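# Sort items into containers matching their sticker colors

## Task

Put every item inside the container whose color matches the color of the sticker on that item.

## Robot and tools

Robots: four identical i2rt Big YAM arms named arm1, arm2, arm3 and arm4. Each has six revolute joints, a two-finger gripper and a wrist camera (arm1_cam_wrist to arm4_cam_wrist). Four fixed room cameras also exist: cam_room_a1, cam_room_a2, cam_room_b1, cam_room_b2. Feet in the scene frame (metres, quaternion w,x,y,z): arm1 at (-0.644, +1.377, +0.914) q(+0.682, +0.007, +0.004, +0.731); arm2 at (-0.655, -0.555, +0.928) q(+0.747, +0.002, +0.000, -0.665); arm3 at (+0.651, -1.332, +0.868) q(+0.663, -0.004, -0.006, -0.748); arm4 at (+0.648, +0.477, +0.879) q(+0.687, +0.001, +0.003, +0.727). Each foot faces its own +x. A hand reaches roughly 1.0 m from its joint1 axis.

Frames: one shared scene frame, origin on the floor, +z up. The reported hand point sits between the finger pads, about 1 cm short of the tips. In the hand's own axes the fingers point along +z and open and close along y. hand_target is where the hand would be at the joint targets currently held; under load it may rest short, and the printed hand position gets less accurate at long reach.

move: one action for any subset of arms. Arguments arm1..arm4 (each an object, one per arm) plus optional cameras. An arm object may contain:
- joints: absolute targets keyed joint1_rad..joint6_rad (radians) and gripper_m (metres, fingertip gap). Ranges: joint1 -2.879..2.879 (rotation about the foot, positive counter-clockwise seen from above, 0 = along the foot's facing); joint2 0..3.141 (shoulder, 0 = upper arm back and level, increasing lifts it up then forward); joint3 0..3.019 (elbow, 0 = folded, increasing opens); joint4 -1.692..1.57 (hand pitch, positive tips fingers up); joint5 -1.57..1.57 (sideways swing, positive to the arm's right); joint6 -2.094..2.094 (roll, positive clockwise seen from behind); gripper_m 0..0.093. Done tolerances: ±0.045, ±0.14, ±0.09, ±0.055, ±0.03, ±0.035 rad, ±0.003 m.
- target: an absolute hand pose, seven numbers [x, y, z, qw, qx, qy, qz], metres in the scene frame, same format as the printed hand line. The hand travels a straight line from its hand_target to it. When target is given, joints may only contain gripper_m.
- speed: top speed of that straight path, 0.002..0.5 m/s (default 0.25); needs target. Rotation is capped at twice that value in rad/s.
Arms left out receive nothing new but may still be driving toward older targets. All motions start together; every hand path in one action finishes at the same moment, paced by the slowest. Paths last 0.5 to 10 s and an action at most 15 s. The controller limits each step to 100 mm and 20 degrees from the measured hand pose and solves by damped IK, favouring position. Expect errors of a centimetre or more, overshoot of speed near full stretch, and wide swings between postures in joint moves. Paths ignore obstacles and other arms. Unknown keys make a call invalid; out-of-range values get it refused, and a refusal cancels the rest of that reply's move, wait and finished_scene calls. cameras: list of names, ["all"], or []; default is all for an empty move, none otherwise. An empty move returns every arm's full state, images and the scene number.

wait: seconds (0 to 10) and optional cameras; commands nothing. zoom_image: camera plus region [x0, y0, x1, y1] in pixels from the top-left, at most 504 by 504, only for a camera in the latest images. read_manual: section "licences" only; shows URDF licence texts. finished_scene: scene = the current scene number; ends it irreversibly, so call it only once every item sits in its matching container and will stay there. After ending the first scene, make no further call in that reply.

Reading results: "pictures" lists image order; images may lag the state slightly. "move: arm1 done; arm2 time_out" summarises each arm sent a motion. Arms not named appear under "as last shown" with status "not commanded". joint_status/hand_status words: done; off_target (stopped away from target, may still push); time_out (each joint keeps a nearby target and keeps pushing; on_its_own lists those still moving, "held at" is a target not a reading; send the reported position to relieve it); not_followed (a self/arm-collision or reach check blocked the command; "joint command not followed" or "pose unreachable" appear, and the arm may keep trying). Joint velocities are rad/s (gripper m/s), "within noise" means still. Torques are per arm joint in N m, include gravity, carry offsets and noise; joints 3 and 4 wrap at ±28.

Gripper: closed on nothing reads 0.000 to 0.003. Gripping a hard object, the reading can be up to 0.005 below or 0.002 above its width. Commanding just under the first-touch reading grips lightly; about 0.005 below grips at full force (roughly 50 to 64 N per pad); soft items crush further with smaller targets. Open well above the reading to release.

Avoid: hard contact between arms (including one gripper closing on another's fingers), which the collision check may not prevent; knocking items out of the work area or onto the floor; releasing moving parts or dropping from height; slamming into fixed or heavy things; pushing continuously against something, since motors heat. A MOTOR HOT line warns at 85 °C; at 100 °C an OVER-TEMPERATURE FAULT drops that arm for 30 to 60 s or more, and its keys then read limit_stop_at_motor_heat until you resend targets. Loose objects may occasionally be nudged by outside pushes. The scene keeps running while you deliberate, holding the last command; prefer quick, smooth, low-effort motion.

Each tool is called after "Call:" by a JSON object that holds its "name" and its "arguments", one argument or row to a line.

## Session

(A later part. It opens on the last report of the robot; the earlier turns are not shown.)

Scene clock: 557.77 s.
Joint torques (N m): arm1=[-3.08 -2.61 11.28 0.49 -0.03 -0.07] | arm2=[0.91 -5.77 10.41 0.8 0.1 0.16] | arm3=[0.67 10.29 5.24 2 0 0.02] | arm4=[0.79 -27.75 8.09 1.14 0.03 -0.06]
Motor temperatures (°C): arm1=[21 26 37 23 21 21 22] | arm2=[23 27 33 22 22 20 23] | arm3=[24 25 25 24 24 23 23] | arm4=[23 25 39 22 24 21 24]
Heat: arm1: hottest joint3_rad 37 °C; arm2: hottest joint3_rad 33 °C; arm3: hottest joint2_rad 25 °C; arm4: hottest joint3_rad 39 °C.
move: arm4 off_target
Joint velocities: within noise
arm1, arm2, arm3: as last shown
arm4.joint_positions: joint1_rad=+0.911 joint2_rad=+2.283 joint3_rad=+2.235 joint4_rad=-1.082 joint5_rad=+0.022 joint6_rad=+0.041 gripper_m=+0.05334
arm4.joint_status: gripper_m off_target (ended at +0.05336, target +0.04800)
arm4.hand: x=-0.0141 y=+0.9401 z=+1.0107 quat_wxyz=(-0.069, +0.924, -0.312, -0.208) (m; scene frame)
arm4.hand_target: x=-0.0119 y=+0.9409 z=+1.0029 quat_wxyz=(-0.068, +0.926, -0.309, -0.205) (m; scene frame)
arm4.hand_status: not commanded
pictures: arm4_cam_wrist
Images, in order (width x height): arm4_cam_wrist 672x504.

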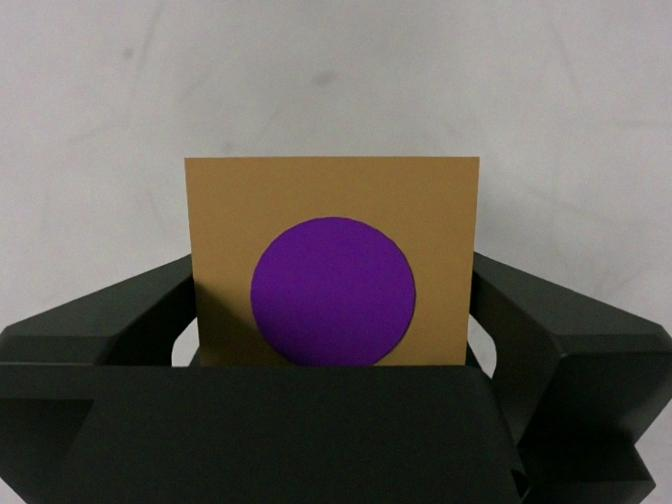

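Call:
{"name": "move", "arguments": {
  "arm4": {"target": [-0.014, 0.94, 1.075, 0.0685, -0.9261, 0.3089, 0.2053], "speed": 0.15}
}}

Call:
{"name": "move", "arguments": {
  "arm4": {"target": [0.37, 0.665, 1.11, 0.0685, -0.9261, 0.3089, 0.2053], "speed": 0.25},
  "cameras": ["arm4_cam_wrist", "cam_room_a2"]
}}

Scene clock: 578.83 s.
Joint torques (N m): arm1=[-3.19 -1.67 11.21 0.43 -0.06 -0.06] | arm2=[0.91 -5.77 10.4 0.76 0.1 0.16] | arm3=[0.56 10.34 5.27 1.98 0.01 0.02] | arm4=[1.55 -26.4 12.71 0.39 0.11 0]
Motor temperatures (°C): arm1=[21 25 37 23 21 21 22] | arm2=[23 26 33 22 22 20 23] | arm3=[24 25 25 24 24 23 23] | arm4=[22 25 38 22 24 21 25]
Heat: arm1: hottest joint3_rad 37 °C; arm2: hottest joint3_rad 33 °C; arm3: hottest joint2_rad 25 °C; arm4: hottest joint3_rad 38 °C.
move: arm4 off_target
Joint velocities: within noise
arm1.joint_positions: joint1_rad=-2.294 joint2_rad=+0.978 joint3_rad=+0.840 joint4_rad=-1.190 joint5_rad=-0.010 joint6_rad=-0.011 gripper_m=+0.08996
arm1.joint_status: not commanded
arm1.hand: x=-0.3982 y=+1.1925 z=+1.0992 quat_wxyz=(-0.109, -0.313, -0.943, +0.036) (m; scene frame)
arm1.hand_target: x=-0.3999 y=+1.1900 z=+1.1001 quat_wxyz=(-0.105, -0.314, -0.943, +0.035) (m; scene frame)
arm1.hand_status: not commanded
arm2.joint_positions: joint1_rad=+2.116 joint2_rad=+0.987 joint3_rad=+0.819 joint4_rad=-1.166 joint5_rad=-0.001 joint6_rad=-0.011 gripper_m=+0.09292
arm2.joint_status: not commanded
arm2.hand: x=-0.4153 y=-0.3687 z=+1.1080 quat_wxyz=(-0.113, +0.328, -0.937, -0.040) (m; scene frame)
arm2.hand_target: x=-0.4200 y=-0.3720 z=+1.1002 quat_wxyz=(-0.099, +0.325, -0.940, -0.034) (m; scene frame)
arm2.hand_status: not commanded
arm3: as last shown
arm4.joint_positions: joint1_rad=+0.911 joint2_rad=+2.282 joint3_rad=+2.375 joint4_rad=-1.257 joint5_rad=+0.022 joint6_rad=+0.041 gripper_m=+0.05334
arm4.joint_status: not commanded
arm4.hand: x=-0.0063 y=+0.9351 z=+1.0611 quat_wxyz=(-0.064, +0.928, -0.313, -0.192) (m; scene frame)
arm4.hand_target: x=-0.0132 y=+0.9396 z=+1.0747 quat_wxyz=(-0.069, +0.926, -0.309, -0.206) (m; scene frame)
arm4.hand_status: off_target (0.017 m and 1.6 deg from the pose sent, 0.064 m and 0.5 deg at the start)
pictures: none

Scene clock: 581.30 s.
Joint torques (N m): arm1=[-3.19 -2.08 11.29 0.5 -0.03 -0.04] | arm2=[0.91 -5.71 10.43 0.77 0.1 0.15] | arm3=[0.56 10.52 5.24 2.03 0.01 0.02] | arm4=[1.44 -4.84 9.16 0.36 0.25 0.19]
Motor temperatures (°C): arm1=[21 25 37 23 21 21 22] | arm2=[23 26 33 22 22 20 23] | arm3=[24 25 25 24 24 23 23] | arm4=[22 26 38 22 24 21 25]
Heat: arm1: hottest joint3_rad 37 °C; arm2: hottest joint3_rad 33 °C; arm3: hottest joint2_rad 25 °C; arm4: hottest joint3_rad 38 °C.
move: arm4 done
Joint velocities: within noise
arm1, arm2: as last shown
arm3.joint_positions: joint1_rad=-1.982 joint2_rad=+0.272 joint3_rad=+1.523 joint4_rad=-0.815 joint5_rad=+0.000 joint6_rad=-0.008 gripper_m=+0.09400
arm3.joint_status: not commanded
arm3.hand: x=+0.6326 y=-1.3104 z=+1.6321 quat_wxyz=(+0.221, -0.521, +0.145, +0.811) (m; scene frame)
arm3.hand_target: x=+0.6361 y=-1.3121 z=+1.6396 quat_wxyz=(+0.223, -0.511, +0.146, +0.817) (m; scene frame)
arm3.hand_status: not commanded
arm4.joint_positions: joint1_rad=+0.935 joint2_rad=+0.924 joint3_rad=+0.878 joint4_rad=-1.077 joint5_rad=+0.033 joint6_rad=+0.050 gripper_m=+0.05334
arm4.joint_status: not commanded
arm4.hand: x=+0.3705 y=+0.6677 z=+1.1124 quat_wxyz=(-0.071, +0.925, -0.306, -0.212) (m; scene frame)
arm4.hand_target: x=+0.3700 y=+0.6650 z=+1.1101 quat_wxyz=(-0.069, +0.926, -0.309, -0.205) (m; scene frame)
arm4.hand_status: done (0.004 m and 0.9 deg from the pose sent, 0.466 m and 1.6 deg at the start)
pictures: arm4_cam_wrist, cam_room_a2
Images, in order (width x height): arm4_cam_wrist 672x504, cam_room_a2 672x504.

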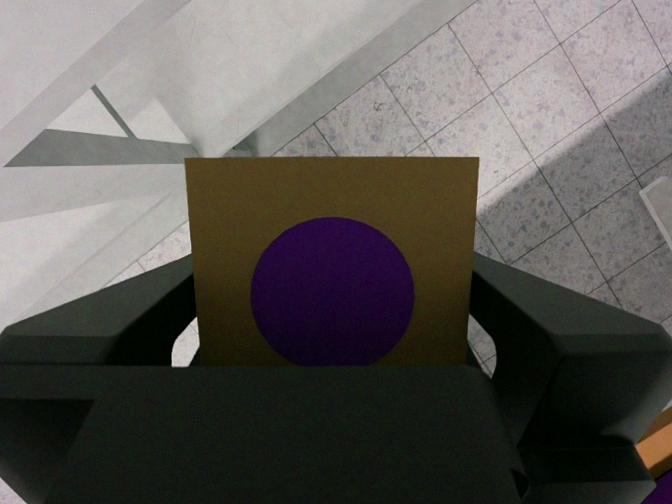

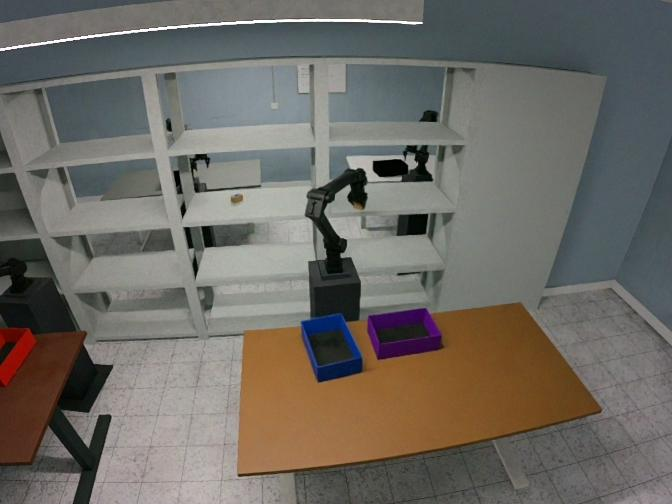

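Call:
{"name": "move", "arguments": {
  "arm4": {"joints": {"joint1_rad": -1.103, "joint5_rad": 0, "joint6_rad": 0}}
}}

Call:
{"name": "move", "arguments": {
  "arm4": {"target": [1.111, 0.744, 0.92, 0.2090, -0.2527, 0.9430, 0.0560], "speed": 0.25},
  "cameras": ["arm4_cam_wrist", "cam_room_a2"]
}}

Scene clock: 589.07 s.
Joint torques (N m): arm1=[-2.96 -2.49 11.4 0.47 -0.07 -0.03] | arm2=[0.97 -5.77 10.41 0.77 0.1 0.16] | arm3=[0.56 10.4 5.27 2.06 0 0.02] | arm4=[0.97 -4.54 9.31 0.39 0.05 -0.05]
Motor temperatures (°C): arm1=[21 25 37 23 21 21 22] | arm2=[23 26 32 22 22 20 23] | arm3=[24 25 25 24 24 23 23] | arm4=[22 26 38 22 24 21 26]
Heat: arm1: hottest joint3_rad 37 °C; arm2: hottest joint3_rad 32 °C; arm3: hottest joint2_rad 25 °C; arm4: hottest joint3_rad 38 °C.
move: arm4 done
Joint velocities: within noise
arm1, arm2, arm3: as last shown
arm4.joint_positions: joint1_rad=-1.102 joint2_rad=+0.924 joint3_rad=+0.878 joint4_rad=-1.077 joint5_rad=+0.001 joint6_rad=+0.012 gripper_m=+0.05337
arm4.joint_status: all done
arm4.hand: x=+0.9407 y=+0.6466 z=+1.1097 quat_wxyz=(-0.212, +0.248, -0.944, -0.058) (m; scene frame)
arm4.hand_target: x=+0.9398 y=+0.6458 z=+1.1073 quat_wxyz=(-0.205, +0.253, -0.944, -0.055) (m; scene frame)
arm4.hand_status: not commanded
pictures: none

Scene clock: 590.73 s.
Joint torques (N m): arm1=[-2.14 -2.32 11.25 0.5 -0.11 -0.05] | arm2=[0.85 -5.89 10.44 0.77 0.09 0.16] | arm3=[0.67 10.23 5.27 2.02 0.01 0.02] | arm4=[0.5 -14.51 10.13 1.31 0.06 -0.09]
Motor temperatures (°C): arm1=[21 25 37 23 21 21 22] | arm2=[23 26 32 22 22 20 23] | arm3=[24 25 25 24 24 23 23] | arm4=[22 26 38 22 24 21 26]
Heat: arm1: hottest joint3_rad 37 °C; arm2: hottest joint3_rad 32 °C; arm3: hottest joint2_rad 25 °C; arm4: hottest joint3_rad 38 °C.
move: arm4 off_target
Joint velocities: within noise
arm1, arm2, arm3: as last shown
arm4.joint_positions: joint1_rad=-1.102 joint2_rad=+1.654 joint3_rad=+0.962 joint4_rad=-0.489 joint5_rad=+0.001 joint6_rad=+0.012 gripper_m=+0.05337
arm4.joint_status: not commanded
arm4.hand: x=+1.0887 y=+0.7323 z=+0.9051 quat_wxyz=(-0.184, +0.249, -0.950, -0.050) (m; scene frame)
arm4.hand_target: x=+1.1099 y=+0.7433 z=+0.9206 quat_wxyz=(-0.209, +0.253, -0.943, -0.056) (m; scene frame)
arm4.hand_status: off_target (0.029 m and 3.1 deg from the pose sent, 0.273 m and 0.7 deg at the start)
pictures: arm4_cam_wrist, cam_room_a2
Images, in order (width x height): arm4_cam_wrist 672x504, cam_room_a2 672x504.

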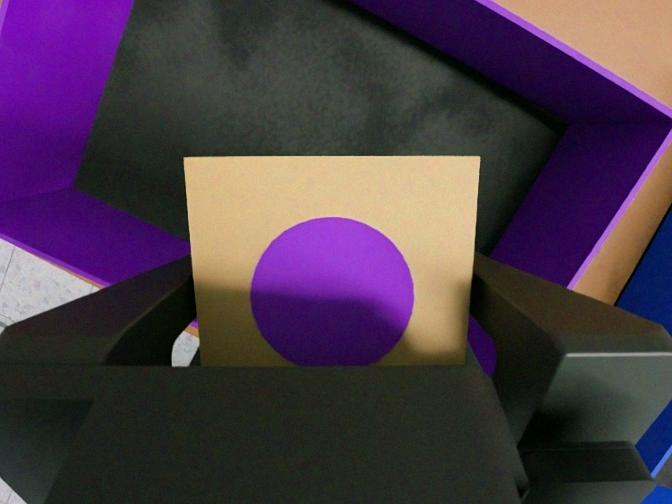

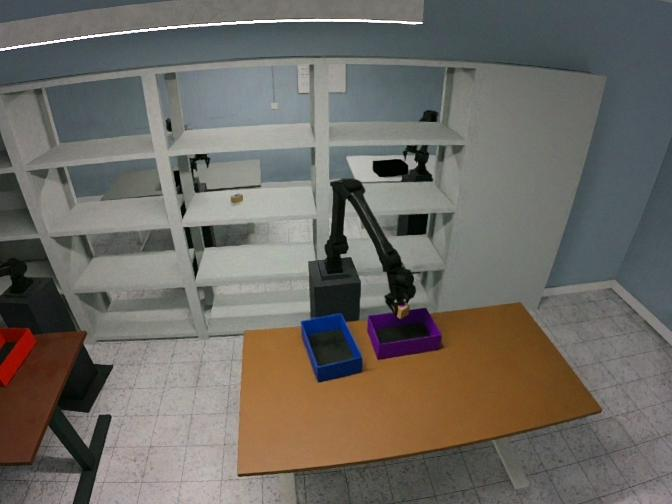

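Call:
{"name": "move", "arguments": {
  "arm4": {"target": [1.128, 0.757, 0.80, 0.2090, -0.2527, 0.9430, 0.0560], "speed": 0.15},
  "cameras": ["arm4_cam_wrist", "cam_room_a2"]
}}

Call:
{"name": "zoom_image", "arguments": {
  "camera": "cam_room_a2",
  "region": [340, 250, 460, 370]
}}

Scene clock: 596.33 s.
Joint torques (N m): arm1=[-2.43 -2.14 11.37 0.49 -0.06 -0.06] | arm2=[0.85 -5.71 10.43 0.79 0.09 0.16] | arm3=[0.5 10.4 5.27 2.07 0.01 0.03] | arm4=[1.32 -16.44 7.92 1.17 0.15 0.01]
Motor temperatures (°C): arm1=[21 25 37 23 21 21 22] | arm2=[23 26 32 22 22 20 23] | arm3=[24 25 25 24 24 23 23] | arm4=[22 26 38 22 24 21 26]
Heat: arm1: hottest joint3_rad 37 °C; arm2: hottest joint3_rad 32 °C; arm3: hottest joint2_rad 25 °C; arm4: hottest joint3_rad 38 °C.
move: arm4 off_target
Joint velocities: within noise
arm1, arm2, arm3: as last shown
arm4.joint_positions: joint1_rad=-1.102 joint2_rad=+1.935 joint3_rad=+0.969 joint4_rad=-0.204 joint5_rad=+0.001 joint6_rad=+0.012 gripper_m=+0.05337
arm4.joint_status: not commanded
arm4.hand: x=+1.1100 y=+0.7445 z=+0.7938 quat_wxyz=(-0.190, +0.249, -0.948, -0.051) (m; scene frame)
arm4.hand_target: x=+1.1272 y=+0.7566 z=+0.8006 quat_wxyz=(-0.209, +0.253, -0.943, -0.056) (m; scene frame)
arm4.hand_status: off_target (0.023 m and 2.4 deg from the pose sent, 0.115 m and 3.1 deg at the start)
pictures: arm4_cam_wrist, cam_room_a2
Images, in order (width x height): arm4_cam_wrist 672x504, cam_room_a2 672x504.

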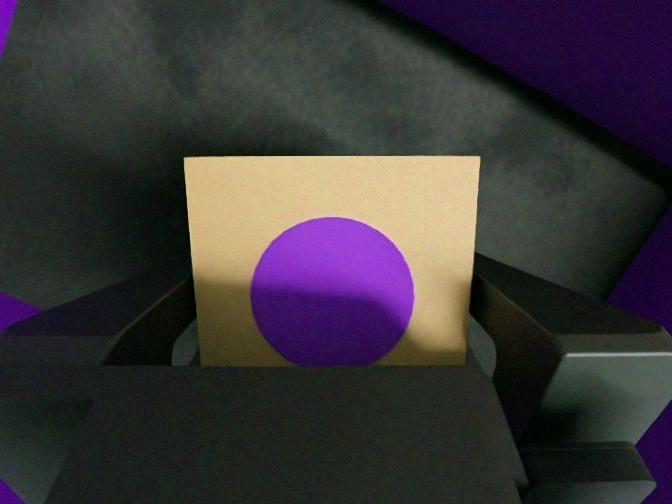

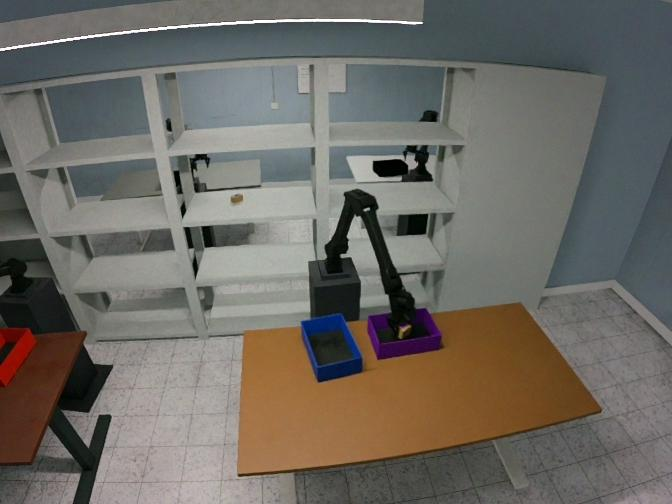

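Scaled by 4.200.

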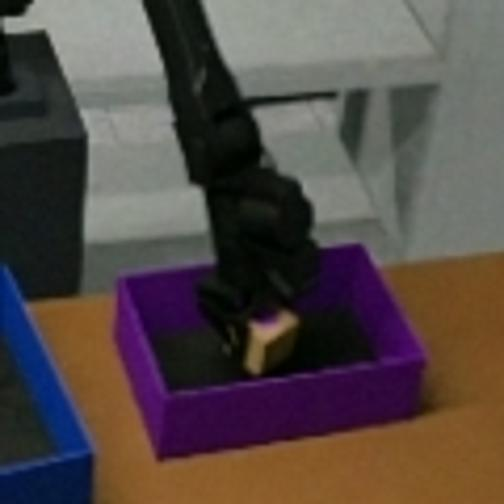

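Call:
{"name": "move", "arguments": {
  "arm4": {"target": [1.126, 0.756, 0.777, 0.2090, -0.2527, 0.9430, 0.0560], "speed": 0.06},
  "cameras": ["arm4_cam_wrist"]
}}

Call:
{"name": "move", "arguments": {
  "arm4": {"target": [1.126, 0.756, 0.768, 0.2090, -0.2527, 0.9430, 0.0560], "speed": 0.04},
  "cameras": ["arm4_cam_wrist"]
}}

Scene clock: 603.37 s.
Joint torques (N m): arm1=[-2.78 -2.32 11.3 0.36 -0.06 0] | arm2=[0.91 -5.89 10.37 0.79 0.09 0.17] | arm3=[0.67 10.23 5.29 1.99 0.01 0.02] | arm4=[1.2 -16.03 7.06 1.29 0.13 -0.04]
Motor temperatures (°C): arm1=[21 25 37 23 21 21 22] | arm2=[23 26 32 22 22 20 23] | arm3=[24 25 25 24 24 23 23] | arm4=[22 26 37 22 24 21 26]
Heat: arm1: hottest joint3_rad 37 °C; arm2: hottest joint3_rad 32 °C; arm3: hottest joint2_rad 25 °C; arm4: hottest joint3_rad 37 °C.
move: arm4 off_target
Joint velocities: within noise
arm1, arm2, arm3: as last shown
arm4.joint_positions: joint1_rad=-1.102 joint2_rad=+1.978 joint3_rad=+0.969 joint4_rad=-0.147 joint5_rad=+0.001 joint6_rad=+0.012 gripper_m=+0.05337
arm4.joint_status: not commanded
arm4.hand: x=+1.1129 y=+0.7462 z=+0.7770 quat_wxyz=(-0.196, +0.248, -0.947, -0.053) (m; scene frame)
arm4.hand_target: x=+1.1255 y=+0.7558 z=+0.7775 quat_wxyz=(-0.209, +0.253, -0.943, -0.056) (m; scene frame)
arm4.hand_status: off_target (0.016 m and 1.7 deg from the pose sent, 0.026 m and 2.4 deg at the start)
pictures: arm4_cam_wrist
Images, in order (width x height): arm4_cam_wrist 672x504.

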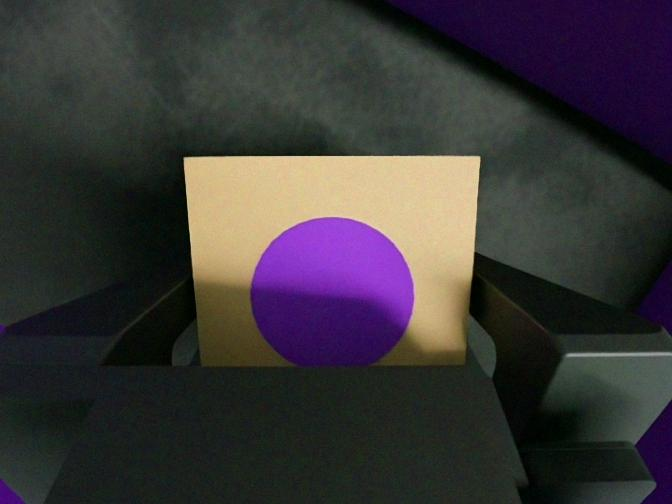

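Scene clock: 604.33 s.
Joint torques (N m): arm1=[-2.96 -2.43 11.34 0.57 -0.02 -0.05] | arm2=[0.85 -5.6 10.4 0.77 0.1 0.16] | arm3=[0.5 10.46 5.29 1.98 0.01 0.02] | arm4=[1.55 -15.79 7.12 1.29 0.11 0.01]
Motor temperatures (°C): arm1=[21 25 37 23 21 21 22] | arm2=[23 26 32 22 22 20 23] | arm3=[24 25 25 24 24 23 23] | arm4=[22 26 37 22 24 21 26]
Heat: arm1: hottest joint3_rad 37 °C; arm2: hottest joint3_rad 32 °C; arm3: hottest joint2_rad 25 °C; arm4: hottest joint3_rad 37 °C.
move: arm4 off_target
Joint velocities: within noise
arm1, arm2, arm3: as last shown
arm4.joint_positions: joint1_rad=-1.102 joint2_rad=+1.996 joint3_rad=+0.969 joint4_rad=-0.126 joint5_rad=+0.001 joint6_rad=+0.012 gripper_m=+0.05337
arm4.joint_status: not commanded
arm4.hand: x=+1.1133 y=+0.7464 z=+0.7700 quat_wxyz=(-0.197, +0.248, -0.947, -0.054) (m; scene frame)
arm4.hand_target: x=+1.1255 y=+0.7557 z=+0.7684 quat_wxyz=(-0.209, +0.253, -0.943, -0.056) (m; scene frame)
arm4.hand_status: off_target (0.016 m and 1.5 deg from the pose sent, 0.019 m and 1.6 deg at the start)
pictures: arm4_cam_wrist
Images, in order (width x height): arm4_cam_wrist 672x504.

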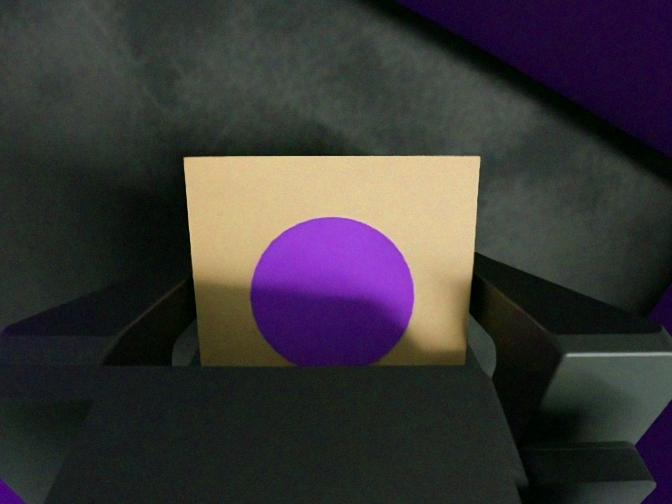

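Call:
{"name": "move", "arguments": {
  "arm4": {"target": [1.126, 0.756, 0.759, 0.2090, -0.2527, 0.9430, 0.0560], "speed": 0.04}
}}

Call:
{"name": "move", "arguments": {
  "arm4": {"target": [1.126, 0.756, 0.751, 0.2090, -0.2527, 0.9430, 0.0560], "speed": 0.04},
  "cameras": ["arm4_cam_wrist", "cam_room_a2"]
}}

Scene clock: 608.10 s.
Joint torques (N m): arm1=[-2.73 -2.49 11.33 0.54 -0.06 -0.07] | arm2=[0.91 -5.83 10.43 0.77 0.09 0.16] | arm3=[0.79 10.4 5.26 1.96 0.01 0.03] | arm4=[0.97 -15.97 7.05 1.37 0.12 -0.04]
Motor temperatures (°C): arm1=[21 25 37 23 21 21 22] | arm2=[23 26 32 22 22 20 23] | arm3=[24 25 25 24 24 23 23] | arm4=[22 26 36 22 24 21 26]
Heat: arm1: hottest joint3_rad 37 °C; arm2: hottest joint3_rad 32 °C; arm3: hottest joint2_rad 25 °C; arm4: hottest joint3_rad 36 °C.
move: arm4 off_target
Joint velocities: within noise
arm1, arm2, arm3: as last shown
arm4.joint_positions: joint1_rad=-1.102 joint2_rad=+2.017 joint3_rad=+0.969 joint4_rad=-0.105 joint5_rad=+0.001 joint6_rad=+0.012 gripper_m=+0.05337
arm4.joint_status: not commanded
arm4.hand: x=+1.1129 y=+0.7462 z=+0.7611 quat_wxyz=(-0.197, +0.248, -0.947, -0.054) (m; scene frame)
arm4.hand_target: x=+1.1255 y=+0.7557 z=+0.7595 quat_wxyz=(-0.209, +0.253, -0.943, -0.056) (m; scene frame)
arm4.hand_status: off_target (0.016 m and 1.5 deg from the pose sent, 0.019 m and 1.5 deg at the start)
pictures: none

Scene clock: 609.07 s.
Joint torques (N m): arm1=[-2.73 -1.85 11.25 0.44 -0.03 -0.04] | arm2=[0.97 -5.66 10.37 0.76 0.1 0.17] | arm3=[0.67 10.34 5.31 2 0.02 0.02] | arm4=[1.14 -15.91 6.89 1.25 0.13 -0.02]
Motor temperatures (°C): arm1=[21 25 37 23 21 21 22] | arm2=[23 26 32 22 22 20 23] | arm3=[24 25 25 24 24 23 23] | arm4=[22 26 36 22 24 21 26]
Heat: arm1: hottest joint3_rad 37 °C; arm2: hottest joint3_rad 32 °C; arm3: hottest joint2_rad 25 °C; arm4: hottest joint3_rad 36 °C.
move: arm4 off_target
Joint velocities: within noise
arm1.joint_positions: joint1_rad=-2.294 joint2_rad=+0.978 joint3_rad=+0.840 joint4_rad=-1.190 joint5_rad=-0.010 joint6_rad=-0.011 gripper_m=+0.08996
arm1.joint_status: not commanded
arm1.hand: x=-0.3982 y=+1.1925 z=+1.0992 quat_wxyz=(-0.109, -0.313, -0.943, +0.036) (m; scene frame)
arm1.hand_target: x=-0.3999 y=+1.1900 z=+1.1001 quat_wxyz=(-0.105, -0.314, -0.943, +0.035) (m; scene frame)
arm1.hand_status: not commanded
arm2.joint_positions: joint1_rad=+2.116 joint2_rad=+0.987 joint3_rad=+0.819 joint4_rad=-1.166 joint5_rad=-0.001 joint6_rad=-0.011 gripper_m=+0.09292
arm2.joint_status: not commanded
arm2.hand: x=-0.4153 y=-0.3687 z=+1.1080 quat_wxyz=(-0.113, +0.328, -0.937, -0.040) (m; scene frame)
arm2.hand_target: x=-0.4200 y=-0.3720 z=+1.1002 quat_wxyz=(-0.099, +0.325, -0.940, -0.034) (m; scene frame)
arm2.hand_status: not commanded
arm3: as last shown
arm4.joint_positions: joint1_rad=-1.102 joint2_rad=+2.036 joint3_rad=+0.969 joint4_rad=-0.088 joint5_rad=+0.001 joint6_rad=+0.012 gripper_m=+0.05337
arm4.joint_status: not commanded
arm4.hand: x=+1.1121 y=+0.7457 z=+0.7529 quat_wxyz=(-0.196, +0.248, -0.947, -0.053) (m; scene frame)
arm4.hand_target: x=+1.1255 y=+0.7557 z=+0.7516 quat_wxyz=(-0.209, +0.253, -0.943, -0.056) (m; scene frame)
arm4.hand_status: off_target (0.017 m and 1.6 deg from the pose sent, 0.019 m and 1.5 deg at the start)
pictures: arm4_cam_wrist, cam_room_a2
Images, in order (width x height): arm4_cam_wrist 672x504, cam_room_a2 672x504.

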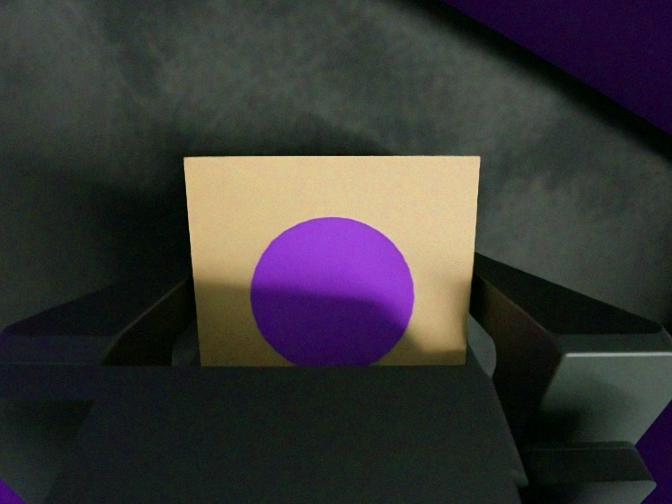

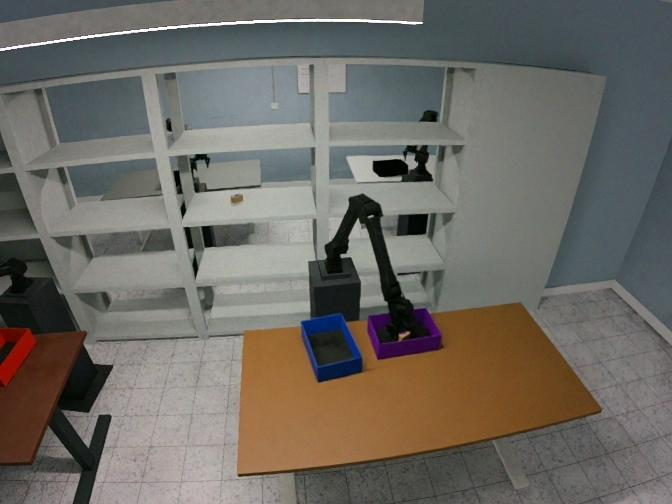

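Call:
{"name": "move", "arguments": {
  "arm4": {"target": [1.126, 0.756, 0.743, 0.2090, -0.2527, 0.9430, 0.0560], "speed": 0.04}
}}

Call:
{"name": "move", "arguments": {
  "arm4": {"target": [1.126, 0.756, 0.735, 0.2090, -0.2527, 0.9430, 0.0560], "speed": 0.04},
  "cameras": ["arm4_cam_wrist", "cam_room_a2"]
}}

Call:
{"name": "zoom_image", "arguments": {
  "camera": "cam_room_a2",
  "region": [340, 250, 460, 370]
}}

Scene clock: 614.70 s.
Joint torques (N m): arm1=[-2.78 -1.67 11.34 0.49 -0.02 -0.1] | arm2=[0.97 -5.54 10.4 0.8 0.09 0.16] | arm3=[0.67 10.46 5.31 2.04 0.01 0.02] | arm4=[1.08 -16.26 6.98 1.2 0.13 -0.01]
Motor temperatures (°C): arm1=[21 25 37 23 21 21 22] | arm2=[23 26 32 22 22 20 23] | arm3=[24 25 25 24 24 23 23] | arm4=[22 26 36 22 24 21 26]
Heat: arm1: hottest joint3_rad 37 °C; arm2: hottest joint3_rad 32 °C; arm3: hottest joint2_rad 25 °C; arm4: hottest joint3_rad 36 °C.
move: arm4 off_target
Joint velocities: within noise
arm1, arm2: as last shown
arm3.joint_positions: joint1_rad=-1.982 joint2_rad=+0.272 joint3_rad=+1.523 joint4_rad=-0.815 joint5_rad=+0.000 joint6_rad=-0.008 gripper_m=+0.09400
arm3.joint_status: not commanded
arm3.hand: x=+0.6326 y=-1.3104 z=+1.6321 quat_wxyz=(+0.221, -0.521, +0.145, +0.811) (m; scene frame)
arm3.hand_target: x=+0.6361 y=-1.3121 z=+1.6396 quat_wxyz=(+0.223, -0.511, +0.146, +0.817) (m; scene frame)
arm3.hand_status: not commanded
arm4.joint_positions: joint1_rad=-1.102 joint2_rad=+2.056 joint3_rad=+0.969 joint4_rad=-0.071 joint5_rad=+0.001 joint6_rad=+0.012 gripper_m=+0.05337
arm4.joint_status: not commanded
arm4.hand: x=+1.1111 y=+0.7451 z=+0.7445 quat_wxyz=(-0.195, +0.248, -0.947, -0.053) (m; scene frame)
arm4.hand_target: x=+1.1253 y=+0.7557 z=+0.7435 quat_wxyz=(-0.209, +0.253, -0.943, -0.056) (m; scene frame)
arm4.hand_status: off_target (0.018 m and 1.8 deg from the pose sent, 0.020 m and 1.6 deg at the start)
pictures: none

Scene clock: 615.67 s.
Joint torques (N m): arm1=[-2.9 -2.61 11.36 0.49 -0.09 -0.05] | arm2=[0.97 -5.66 10.4 0.79 0.1 0.16] | arm3=[0.67 10.58 5.27 2.02 0.02 0.03] | arm4=[1.08 -16.15 6.72 1.29 0.07 -0.02]
Motor temperatures (°C): arm1=[21 25 37 23 21 21 22] | arm2=[23 26 32 22 22 20 23] | arm3=[24 25 25 24 24 23 23] | arm4=[22 26 36 22 24 21 26]
Heat: arm1: hottest joint3_rad 37 °C; arm2: hottest joint3_rad 32 °C; arm3: hottest joint2_rad 25 °C; arm4: hottest joint3_rad 36 °C.
move: arm4 off_target
Joint velocities: within noise
arm1, arm2, arm3: as last shown
arm4.joint_positions: joint1_rad=-1.102 joint2_rad=+2.075 joint3_rad=+0.975 joint4_rad=-0.052 joint5_rad=+0.001 joint6_rad=+0.012 gripper_m=+0.05337
arm4.joint_status: not commanded
arm4.hand: x=+1.1133 y=+0.7464 z=+0.7382 quat_wxyz=(-0.198, +0.248, -0.947, -0.054) (m; scene frame)
arm4.hand_target: x=+1.1254 y=+0.7557 z=+0.7354 quat_wxyz=(-0.209, +0.253, -0.943, -0.056) (m; scene frame)
arm4.hand_status: off_target (0.016 m and 1.5 deg from the pose sent, 0.021 m and 1.7 deg at the start)
pictures: arm4_cam_wrist, cam_room_a2
Images, in order (width x height): arm4_cam_wrist 672x504, cam_room_a2 672x504.

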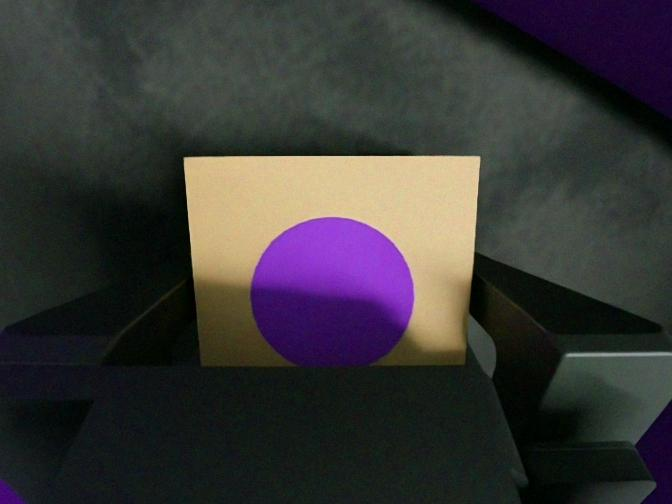

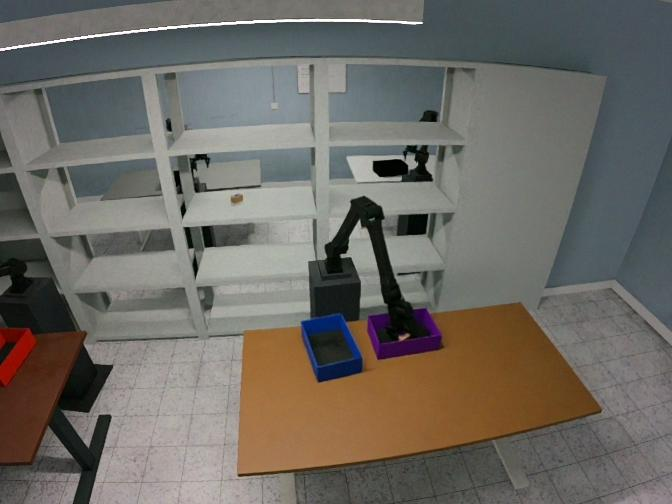

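Scaled by 4.200.

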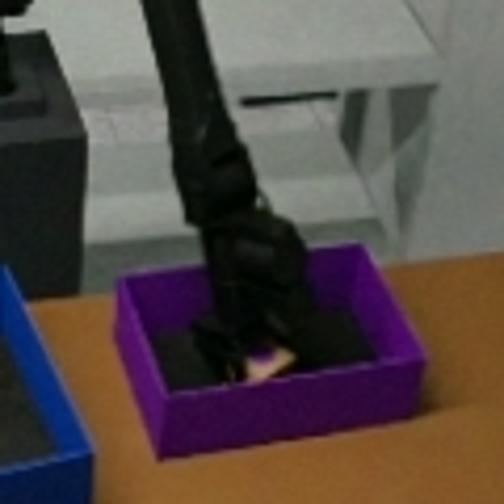

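Call:
{"name": "move", "arguments": {
  "arm4": {"target": [1.126, 0.756, 0.728, 0.2090, -0.2527, 0.9430, 0.0560], "speed": 0.04},
  "cameras": ["arm4_cam_wrist"]
}}

Scene clock: 618.73 s.
Joint torques (N m): arm1=[-2.73 -2.14 11.22 0.58 -0.01 -0.02] | arm2=[0.85 -5.71 10.41 0.77 0.09 0.16] | arm3=[0.67 10.34 5.27 2 0 0.01] | arm4=[0.79 -15.21 6.27 1.2 0.13 -0.01]
Motor temperatures (°C): arm1=[21 25 37 23 21 21 22] | arm2=[23 26 32 22 22 20 23] | arm3=[24 25 25 24 24 23 23] | arm4=[22 26 36 22 24 21 26]
Heat: arm1: hottest joint3_rad 37 °C; arm2: hottest joint3_rad 32 °C; arm3: hottest joint2_rad 25 °C; arm4: hottest joint3_rad 36 °C.
move: arm4 off_target
Joint velocities: within noise
arm1, arm2, arm3: as last shown
arm4.joint_positions: joint1_rad=-1.102 joint2_rad=+2.084 joint3_rad=+0.982 joint4_rad=-0.035 joint5_rad=+0.001 joint6_rad=+0.012 gripper_m=+0.05337
arm4.joint_status: not commanded
arm4.hand: x=+1.1181 y=+0.7492 z=+0.7375 quat_wxyz=(-0.205, +0.248, -0.945, -0.056) (m; scene frame)
arm4.hand_target: x=+1.1254 y=+0.7557 z=+0.7283 quat_wxyz=(-0.209, +0.253, -0.943, -0.056) (m; scene frame)
arm4.hand_status: off_target (0.014 m and 0.7 deg from the pose sent, 0.019 m and 1.5 deg at the start)
pictures: arm4_cam_wrist
Images, in order (width x height): arm4_cam_wrist 672x504.

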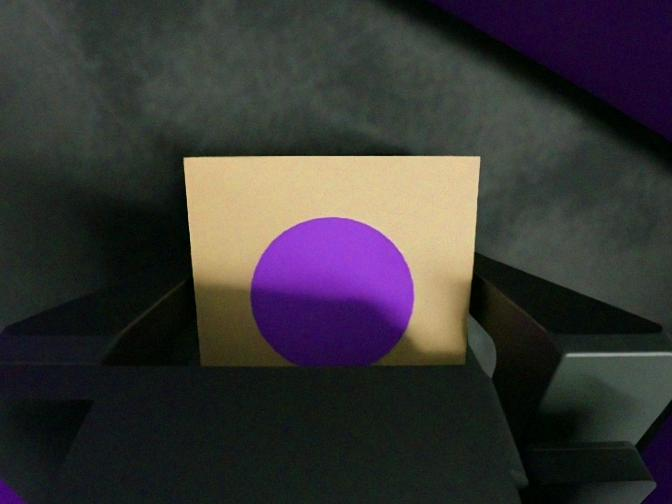

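Call:
{"name": "move", "arguments": {
  "arm4": {"joints": {"gripper_m": 0.09}},
  "cameras": ["arm4_cam_wrist"]
}}

Call:
{"name": "move", "arguments": {
  "arm4": {"target": [1.10, 0.74, 0.93, 0.2090, -0.2527, 0.9430, 0.0560], "speed": 0.25},
  "cameras": ["arm4_cam_wrist"]
}}

Scene clock: 623.27 s.
Joint torques (N m): arm1=[-3.25 -2.26 11.3 0.44 -0.02 -0.07] | arm2=[0.91 -5.71 10.4 0.75 0.1 0.17] | arm3=[0.56 10.34 5.27 2.02 0 0.02] | arm4=[1.03 -15.33 6.23 1.14 0.13 -0.01]
Motor temperatures (°C): arm1=[21 25 37 23 21 21 22] | arm2=[23 26 32 22 22 20 23] | arm3=[24 25 25 24 24 23 23] | arm4=[22 26 36 22 24 21 26]
Heat: arm1: hottest joint3_rad 37 °C; arm2: hottest joint3_rad 32 °C; arm3: hottest joint2_rad 25 °C; arm4: hottest joint3_rad 36 °C.
move: arm4 done
Joint velocities: within noise
arm1, arm2, arm3: as last shown
arm4.joint_positions: joint1_rad=-1.102 joint2_rad=+2.084 joint3_rad=+0.984 joint4_rad=-0.034 joint5_rad=+0.001 joint6_rad=+0.012 gripper_m=+0.08992
arm4.joint_status: all done
arm4.hand: x=+1.1191 y=+0.7498 z=+0.7377 quat_wxyz=(-0.206, +0.248, -0.945, -0.056) (m; scene frame)
arm4.hand_target: x=+1.1256 y=+0.7557 z=+0.7284 quat_wxyz=(-0.209, +0.253, -0.943, -0.056) (m; scene frame)
arm4.hand_status: not commanded
pictures: arm4_cam_wrist
Images, in order (width x height): arm4_cam_wrist 672x504.

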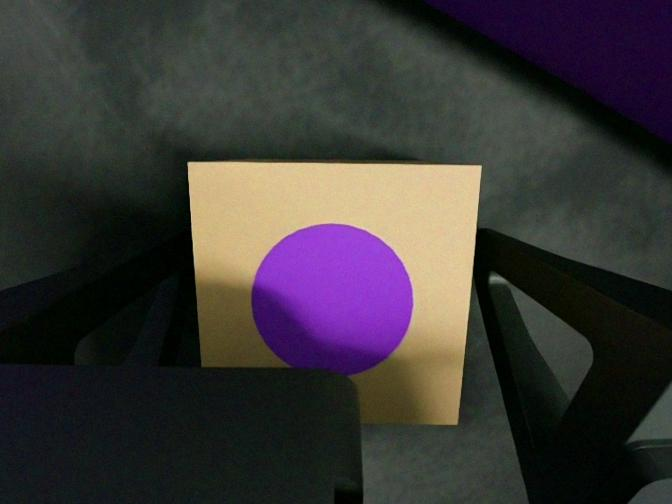

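Scene clock: 624.73 s.
Joint torques (N m): arm1=[-2.14 -2.37 11.38 0.55 -0.04 -0.06] | arm2=[0.97 -5.71 10.41 0.75 0.1 0.16] | arm3=[0.73 10.29 5.24 2 0 0.03] | arm4=[0.44 -14.51 8.79 0.2 0.08 -0.04]
Motor temperatures (°C): arm1=[21 25 37 23 21 21 22] | arm2=[23 26 32 22 22 20 23] | arm3=[24 25 25 24 24 23 23] | arm4=[22 26 35 22 24 21 26]
Heat: arm1: hottest joint3_rad 37 °C; arm2: hottest joint3_rad 32 °C; arm3: hottest joint2_rad 25 °C; arm4: hottest joint3_rad 35 °C.
move: arm4 done
Joint velocities: within noise
arm1, arm2, arm3: as last shown
arm4.joint_positions: joint1_rad=-1.102 joint2_rad=+1.618 joint3_rad=+0.964 joint4_rad=-0.480 joint5_rad=+0.001 joint6_rad=+0.012 gripper_m=+0.08992
arm4.joint_status: not commanded
arm4.hand: x=+1.0942 y=+0.7354 z=+0.9243 quat_wxyz=(-0.206, +0.248, -0.945, -0.056) (m; scene frame)
arm4.hand_target: x=+1.0998 y=+0.7398 z=+0.9300 quat_wxyz=(-0.209, +0.253, -0.943, -0.056) (m; scene frame)
arm4.hand_status: done (0.009 m and 0.7 deg from the pose sent, 0.194 m and 0.7 deg at the start)
pictures: arm4_cam_wrist
Images, in order (width x height): arm4_cam_wrist 672x504.

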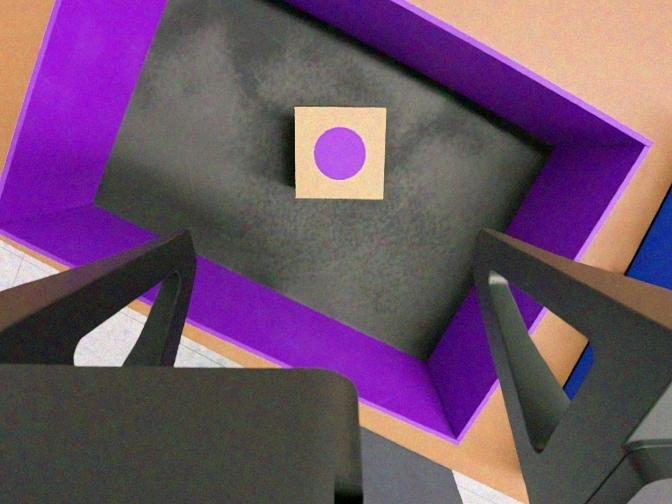

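Call:
{"name": "move", "arguments": {
  "arm4": {"joints": {"joint2_rad": 0.8, "joint3_rad": 0.878, "joint4_rad": -1.3}}
}}

Call:
{"name": "move", "arguments": {
  "arm4": {"joints": {"joint1_rad": 2.192}},
  "cameras": ["cam_room_a2", "cam_room_a1", "cam_room_b1"]
}}

Scene clock: 639.70 s.
Joint torques (N m): arm1=[-2.37 -2.43 11.3 0.4 -0.02 -0.05] | arm2=[0.85 -5.71 10.4 0.77 0.09 0.16] | arm3=[0.56 10.34 5.29 1.99 0 0.02] | arm4=[0.85 -3.55 9.69 0.17 0.07 0]
Motor temperatures (°C): arm1=[21 25 37 23 21 21 21] | arm2=[23 25 32 22 22 20 23] | arm3=[24 25 25 24 24 23 23] | arm4=[22 25 35 22 24 21 25]
Heat: arm1: hottest joint3_rad 37 °C; arm2: hottest joint3_rad 32 °C; arm3: hottest joint2_rad 25 °C; arm4: hottest joint3_rad 35 °C.
move: arm4 done
Joint velocities: within noise
arm1, arm2, arm3: as last shown
arm4.joint_positions: joint1_rad=-1.102 joint2_rad=+0.799 joint3_rad=+0.868 joint4_rad=-1.289 joint5_rad=+0.001 joint6_rad=+0.012 gripper_m=+0.08992
arm4.joint_status: all done
arm4.hand: x=+0.8852 y=+0.6144 z=+1.1203 quat_wxyz=(-0.166, +0.250, -0.953, -0.045) (m; scene frame)
arm4.hand_target: x=+0.8847 y=+0.6146 z=+1.1238 quat_wxyz=(-0.165, +0.255, -0.952, -0.044) (m; scene frame)
arm4.hand_status: not commanded
pictures: none

Scene clock: 642.13 s.
Joint torques (N m): arm1=[-2.55 -1.79 11.29 0.5 -0.05 -0.05] | arm2=[1.03 -5.71 10.4 0.79 0.1 0.17] | arm3=[0.56 10.4 5.29 1.99 0.01 0.02] | arm4=[1.08 -3.08 9.77 0.2 0.16 -0.04]
Motor temperatures (°C): arm1=[21 25 37 23 21 21 21] | arm2=[23 25 32 22 22 20 23] | arm3=[24 25 25 24 24 23 23] | arm4=[22 25 35 22 24 21 25]
Heat: arm1: hottest joint3_rad 37 °C; arm2: hottest joint3_rad 32 °C; arm3: hottest joint2_rad 25 °C; arm4: hottest joint3_rad 35 °C.
move: arm4 done
Joint velocities: within noise
arm1, arm2, arm3: as last shown
arm4.joint_positions: joint1_rad=+2.189 joint2_rad=+0.799 joint3_rad=+0.868 joint4_rad=-1.289 joint5_rad=-0.001 joint6_rad=+0.012 gripper_m=+0.08996
arm4.joint_status: all done
arm4.hand: x=+0.4360 y=+0.3081 z=+1.1235 quat_wxyz=(+0.060, +0.931, +0.320, -0.167) (m; scene frame)
arm4.hand_target: x=+0.4365 y=+0.3080 z=+1.1270 quat_wxyz=(+0.058, +0.929, +0.325, -0.167) (m; scene frame)
arm4.hand_status: not commanded
pictures: cam_room_a1, cam_room_a2, cam_room_b1
Images, in order (width x height): cam_room_a1 672x504, cam_room_a2 672x504, cam_room_b1 672x504.

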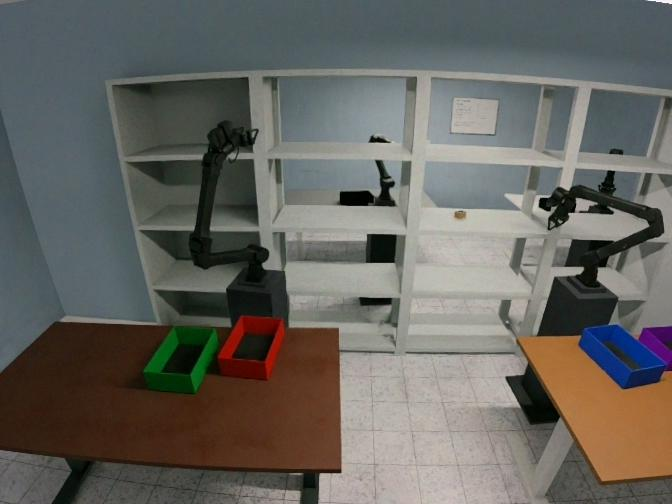

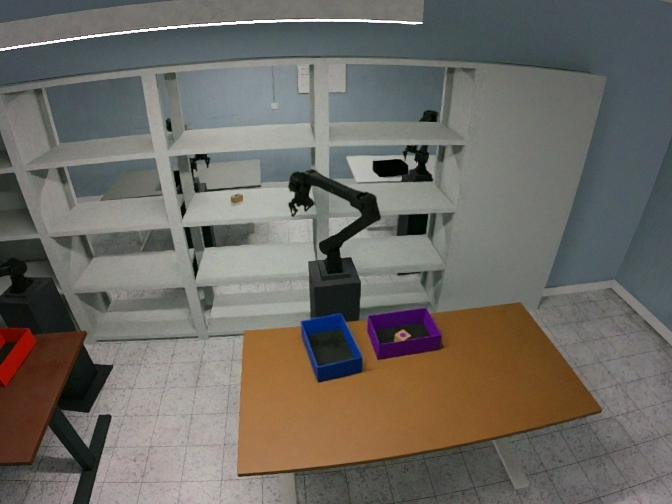

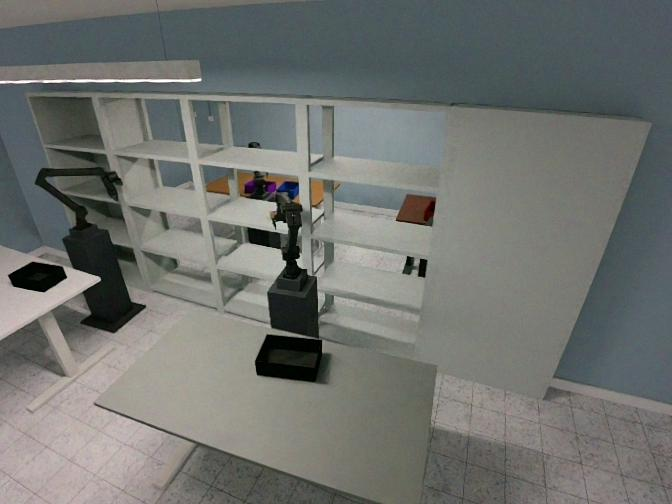

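Call:
{"name": "move", "arguments": {
  "arm4": {"target": [0.37, 0.254, 1.085, 0.1133, 0.8866, 0.3114, -0.3227], "speed": 0.25}
}}

Call:
{"name": "move", "arguments": {
  "arm4": {"target": [0.035, -0.016, 1.09, 0.1133, 0.8866, 0.3114, -0.3227], "speed": 0.25},
  "cameras": ["arm4_cam_wrist", "cam_room_a2"]
}}

Scene clock: 647.47 s.
Joint torques (N m): arm1=[-2.43 -2.26 11.38 0.58 -0.05 -0.06] | arm2=[0.91 -5.71 10.43 0.76 0.09 0.16] | arm3=[0.67 10.46 5.26 2.02 0.01 0.02] | arm4=[0.79 -3.08 9.2 1.84 0.2 -0.06]
Motor temperatures (°C): arm1=[21 25 37 23 21 21 21] | arm2=[23 25 33 22 22 20 23] | arm3=[24 25 25 24 24 23 23] | arm4=[22 25 35 22 24 21 25]
Heat: arm1: hottest joint3_rad 37 °C; arm2: hottest joint3_rad 33 °C; arm3: hottest joint2_rad 25 °C; arm4: hottest joint3_rad 35 °C.
move: arm4 done
Joint velocities: within noise
arm1.joint_positions: joint1_rad=-2.294 joint2_rad=+0.978 joint3_rad=+0.840 joint4_rad=-1.190 joint5_rad=-0.010 joint6_rad=-0.011 gripper_m=+0.08996
arm1.joint_status: not commanded
arm1.hand: x=-0.3982 y=+1.1925 z=+1.0992 quat_wxyz=(-0.109, -0.313, -0.943, +0.036) (m; scene frame)
arm1.hand_target: x=-0.3999 y=+1.1900 z=+1.1001 quat_wxyz=(-0.105, -0.314, -0.943, +0.035) (m; scene frame)
arm1.hand_status: not commanded
arm2.joint_positions: joint1_rad=+2.116 joint2_rad=+0.987 joint3_rad=+0.819 joint4_rad=-1.166 joint5_rad=-0.001 joint6_rad=-0.011 gripper_m=+0.09292
arm2.joint_status: not commanded
arm2.hand: x=-0.4153 y=-0.3687 z=+1.1080 quat_wxyz=(-0.113, +0.328, -0.937, -0.040) (m; scene frame)
arm2.hand_target: x=-0.4200 y=-0.3720 z=+1.1002 quat_wxyz=(-0.099, +0.325, -0.940, -0.034) (m; scene frame)
arm2.hand_status: not commanded
arm3: as last shown
arm4.joint_positions: joint1_rad=+2.189 joint2_rad=+0.841 joint3_rad=+0.680 joint4_rad=-0.724 joint5_rad=-0.001 joint6_rad=+0.012 gripper_m=+0.08996
arm4.joint_status: not commanded
arm4.hand: x=+0.3721 y=+0.2570 z=+1.0863 quat_wxyz=(+0.115, +0.890, +0.306, -0.319) (m; scene frame)
arm4.hand_target: x=+0.3701 y=+0.2541 z=+1.0849 quat_wxyz=(+0.113, +0.887, +0.311, -0.323) (m; scene frame)
arm4.hand_status: done (0.004 m and 0.8 deg from the pose sent, 0.094 m and 19.6 deg at the start)
pictures: none

Scene clock: 649.90 s.
Joint torques (N m): arm1=[-2.43 -2.2 11.33 0.44 -0.05 -0.02] | arm2=[1.03 -5.71 10.39 0.77 0.1 0.16] | arm3=[0.73 10.29 5.26 2.03 0.01 0.02] | arm4=[1.32 -21.89 13.3 0.62 0.15 -0.04]
Motor temperatures (°C): arm1=[21 25 37 23 21 21 21] | arm2=[23 25 33 22 22 20 23] | arm3=[24 25 25 24 24 23 23] | arm4=[22 25 36 22 24 21 25]
Heat: arm1: hottest joint3_rad 37 °C; arm2: hottest joint3_rad 33 °C; arm3: hottest joint2_rad 25 °C; arm4: hottest joint3_rad 36 °C.
move: arm4 off_target
Joint velocities: within noise
arm1, arm2: as last shown
arm3.joint_positions: joint1_rad=-1.982 joint2_rad=+0.272 joint3_rad=+1.523 joint4_rad=-0.815 joint5_rad=+0.000 joint6_rad=-0.008 gripper_m=+0.09400
arm3.joint_status: not commanded
arm3.hand: x=+0.6326 y=-1.3104 z=+1.6321 quat_wxyz=(+0.221, -0.521, +0.145, +0.811) (m; scene frame)
arm3.hand_target: x=+0.6361 y=-1.3121 z=+1.6396 quat_wxyz=(+0.223, -0.511, +0.146, +0.817) (m; scene frame)
arm3.hand_status: not commanded
arm4.joint_positions: joint1_rad=+2.189 joint2_rad=+1.999 joint3_rad=+1.853 joint4_rad=-0.750 joint5_rad=-0.001 joint6_rad=+0.012 gripper_m=+0.08996
arm4.joint_status: not commanded
arm4.hand: x=+0.0445 y=-0.0052 z=+1.0810 quat_wxyz=(+0.113, +0.891, +0.307, -0.314) (m; scene frame)
arm4.hand_target: x=+0.0357 y=-0.0154 z=+1.0899 quat_wxyz=(+0.114, +0.886, +0.311, -0.323) (m; scene frame)
arm4.hand_status: off_target (0.017 m and 1.2 deg from the pose sent, 0.434 m and 0.8 deg at the start)
pictures: arm4_cam_wrist, cam_room_a2
Images, in order (width x height): arm4_cam_wrist 672x504, cam_room_a2 672x504.

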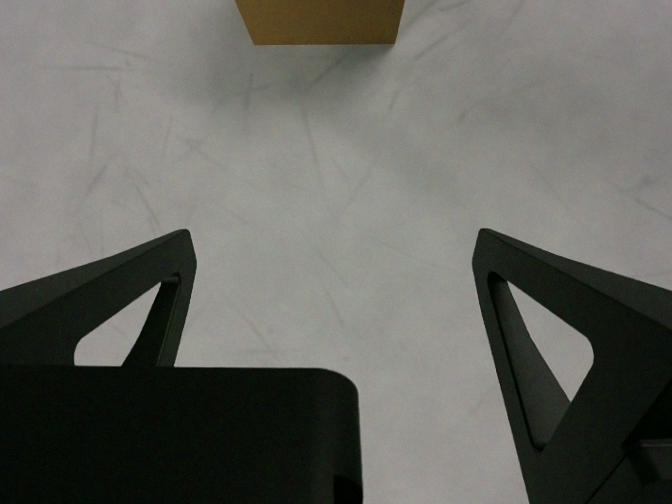

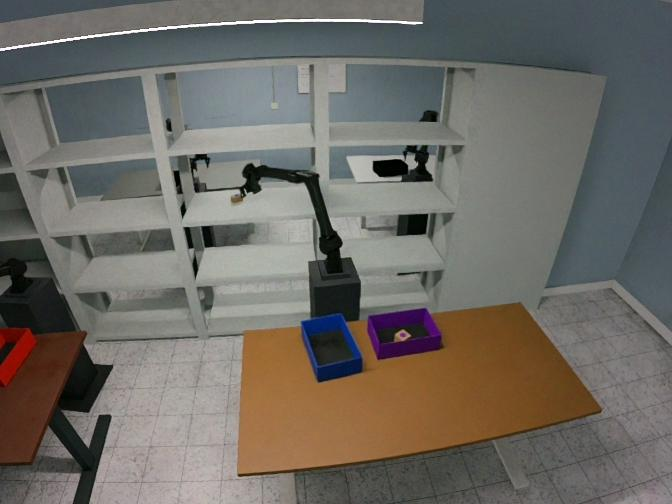

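Call:
{"name": "move", "arguments": {
  "cameras": ["arm4_cam_wrist"]
}}

Scene clock: 683.47 s.
Joint torques (N m): arm1=[-3.14 -2.08 11.45 0.38 -0.04 -0.07] | arm2=[0.91 -5.66 10.43 0.81 0.1 0.16] | arm3=[0.44 10.29 5.31 2.02 0 0.03] | arm4=[1.38 -22.07 13.37 0.7 0.18 -0.06]
Motor temperatures (°C): arm1=[21 24 37 23 21 21 21] | arm2=[23 25 33 22 22 20 23] | arm3=[24 25 25 24 24 23 23] | arm4=[22 27 45 22 24 21 25]
Heat: arm1: hottest joint3_rad 37 °C; arm2: hottest joint3_rad 33 °C; arm3: hottest joint2_rad 25 °C; arm4: hottest joint3_rad 45 °C.
Joint velocities: within noise
arm1.joint_positions: joint1_rad=-2.294 joint2_rad=+0.978 joint3_rad=+0.840 joint4_rad=-1.190 joint5_rad=-0.010 joint6_rad=-0.011 gripper_m=+0.08996
arm1.joint_status: not commanded
arm1.hand: x=-0.3982 y=+1.1925 z=+1.0992 quat_wxyz=(-0.109, -0.313, -0.943, +0.036) (m; scene frame)
arm1.hand_target: x=-0.3999 y=+1.1900 z=+1.1001 quat_wxyz=(-0.105, -0.314, -0.943, +0.035) (m; scene frame)
arm1.hand_status: not commanded
arm2.joint_positions: joint1_rad=+2.116 joint2_rad=+0.987 joint3_rad=+0.819 joint4_rad=-1.166 joint5_rad=-0.001 joint6_rad=-0.011 gripper_m=+0.09292
arm2.joint_status: not commanded
arm2.hand: x=-0.4153 y=-0.3687 z=+1.1080 quat_wxyz=(-0.113, +0.328, -0.937, -0.040) (m; scene frame)
arm2.hand_target: x=-0.4200 y=-0.3720 z=+1.1002 quat_wxyz=(-0.099, +0.325, -0.940, -0.034) (m; scene frame)
arm2.hand_status: not commanded
arm3.joint_positions: joint1_rad=-1.982 joint2_rad=+0.272 joint3_rad=+1.523 joint4_rad=-0.815 joint5_rad=+0.000 joint6_rad=-0.008 gripper_m=+0.09400
arm3.joint_status: not commanded
arm3.hand: x=+0.6326 y=-1.3104 z=+1.6321 quat_wxyz=(+0.221, -0.521, +0.145, +0.811) (m; scene frame)
arm3.hand_target: x=+0.6361 y=-1.3121 z=+1.6396 quat_wxyz=(+0.223, -0.511, +0.146, +0.817) (m; scene frame)
arm3.hand_status: not commanded
arm4.joint_positions: joint1_rad=+2.189 joint2_rad=+1.999 joint3_rad=+1.853 joint4_rad=-0.750 joint5_rad=-0.001 joint6_rad=+0.012 gripper_m=+0.08996
arm4.joint_status: not commanded
arm4.hand: x=+0.0445 y=-0.0052 z=+1.0810 quat_wxyz=(+0.113, +0.891, +0.307, -0.314) (m; scene frame)
arm4.hand_target: x=+0.0357 y=-0.0155 z=+1.0899 quat_wxyz=(+0.114, +0.886, +0.311, -0.323) (m; scene frame)
arm4.hand_status: off_target (0.017 m and 1.2 deg from the pose sent, 0.434 m and 0.8 deg at the start)
pictures: arm4_cam_wrist
Images, in order (width x height): arm4_cam_wrist 672x504.

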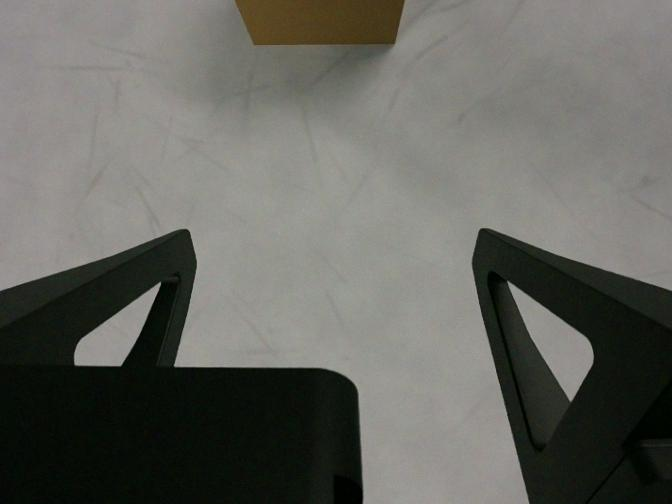

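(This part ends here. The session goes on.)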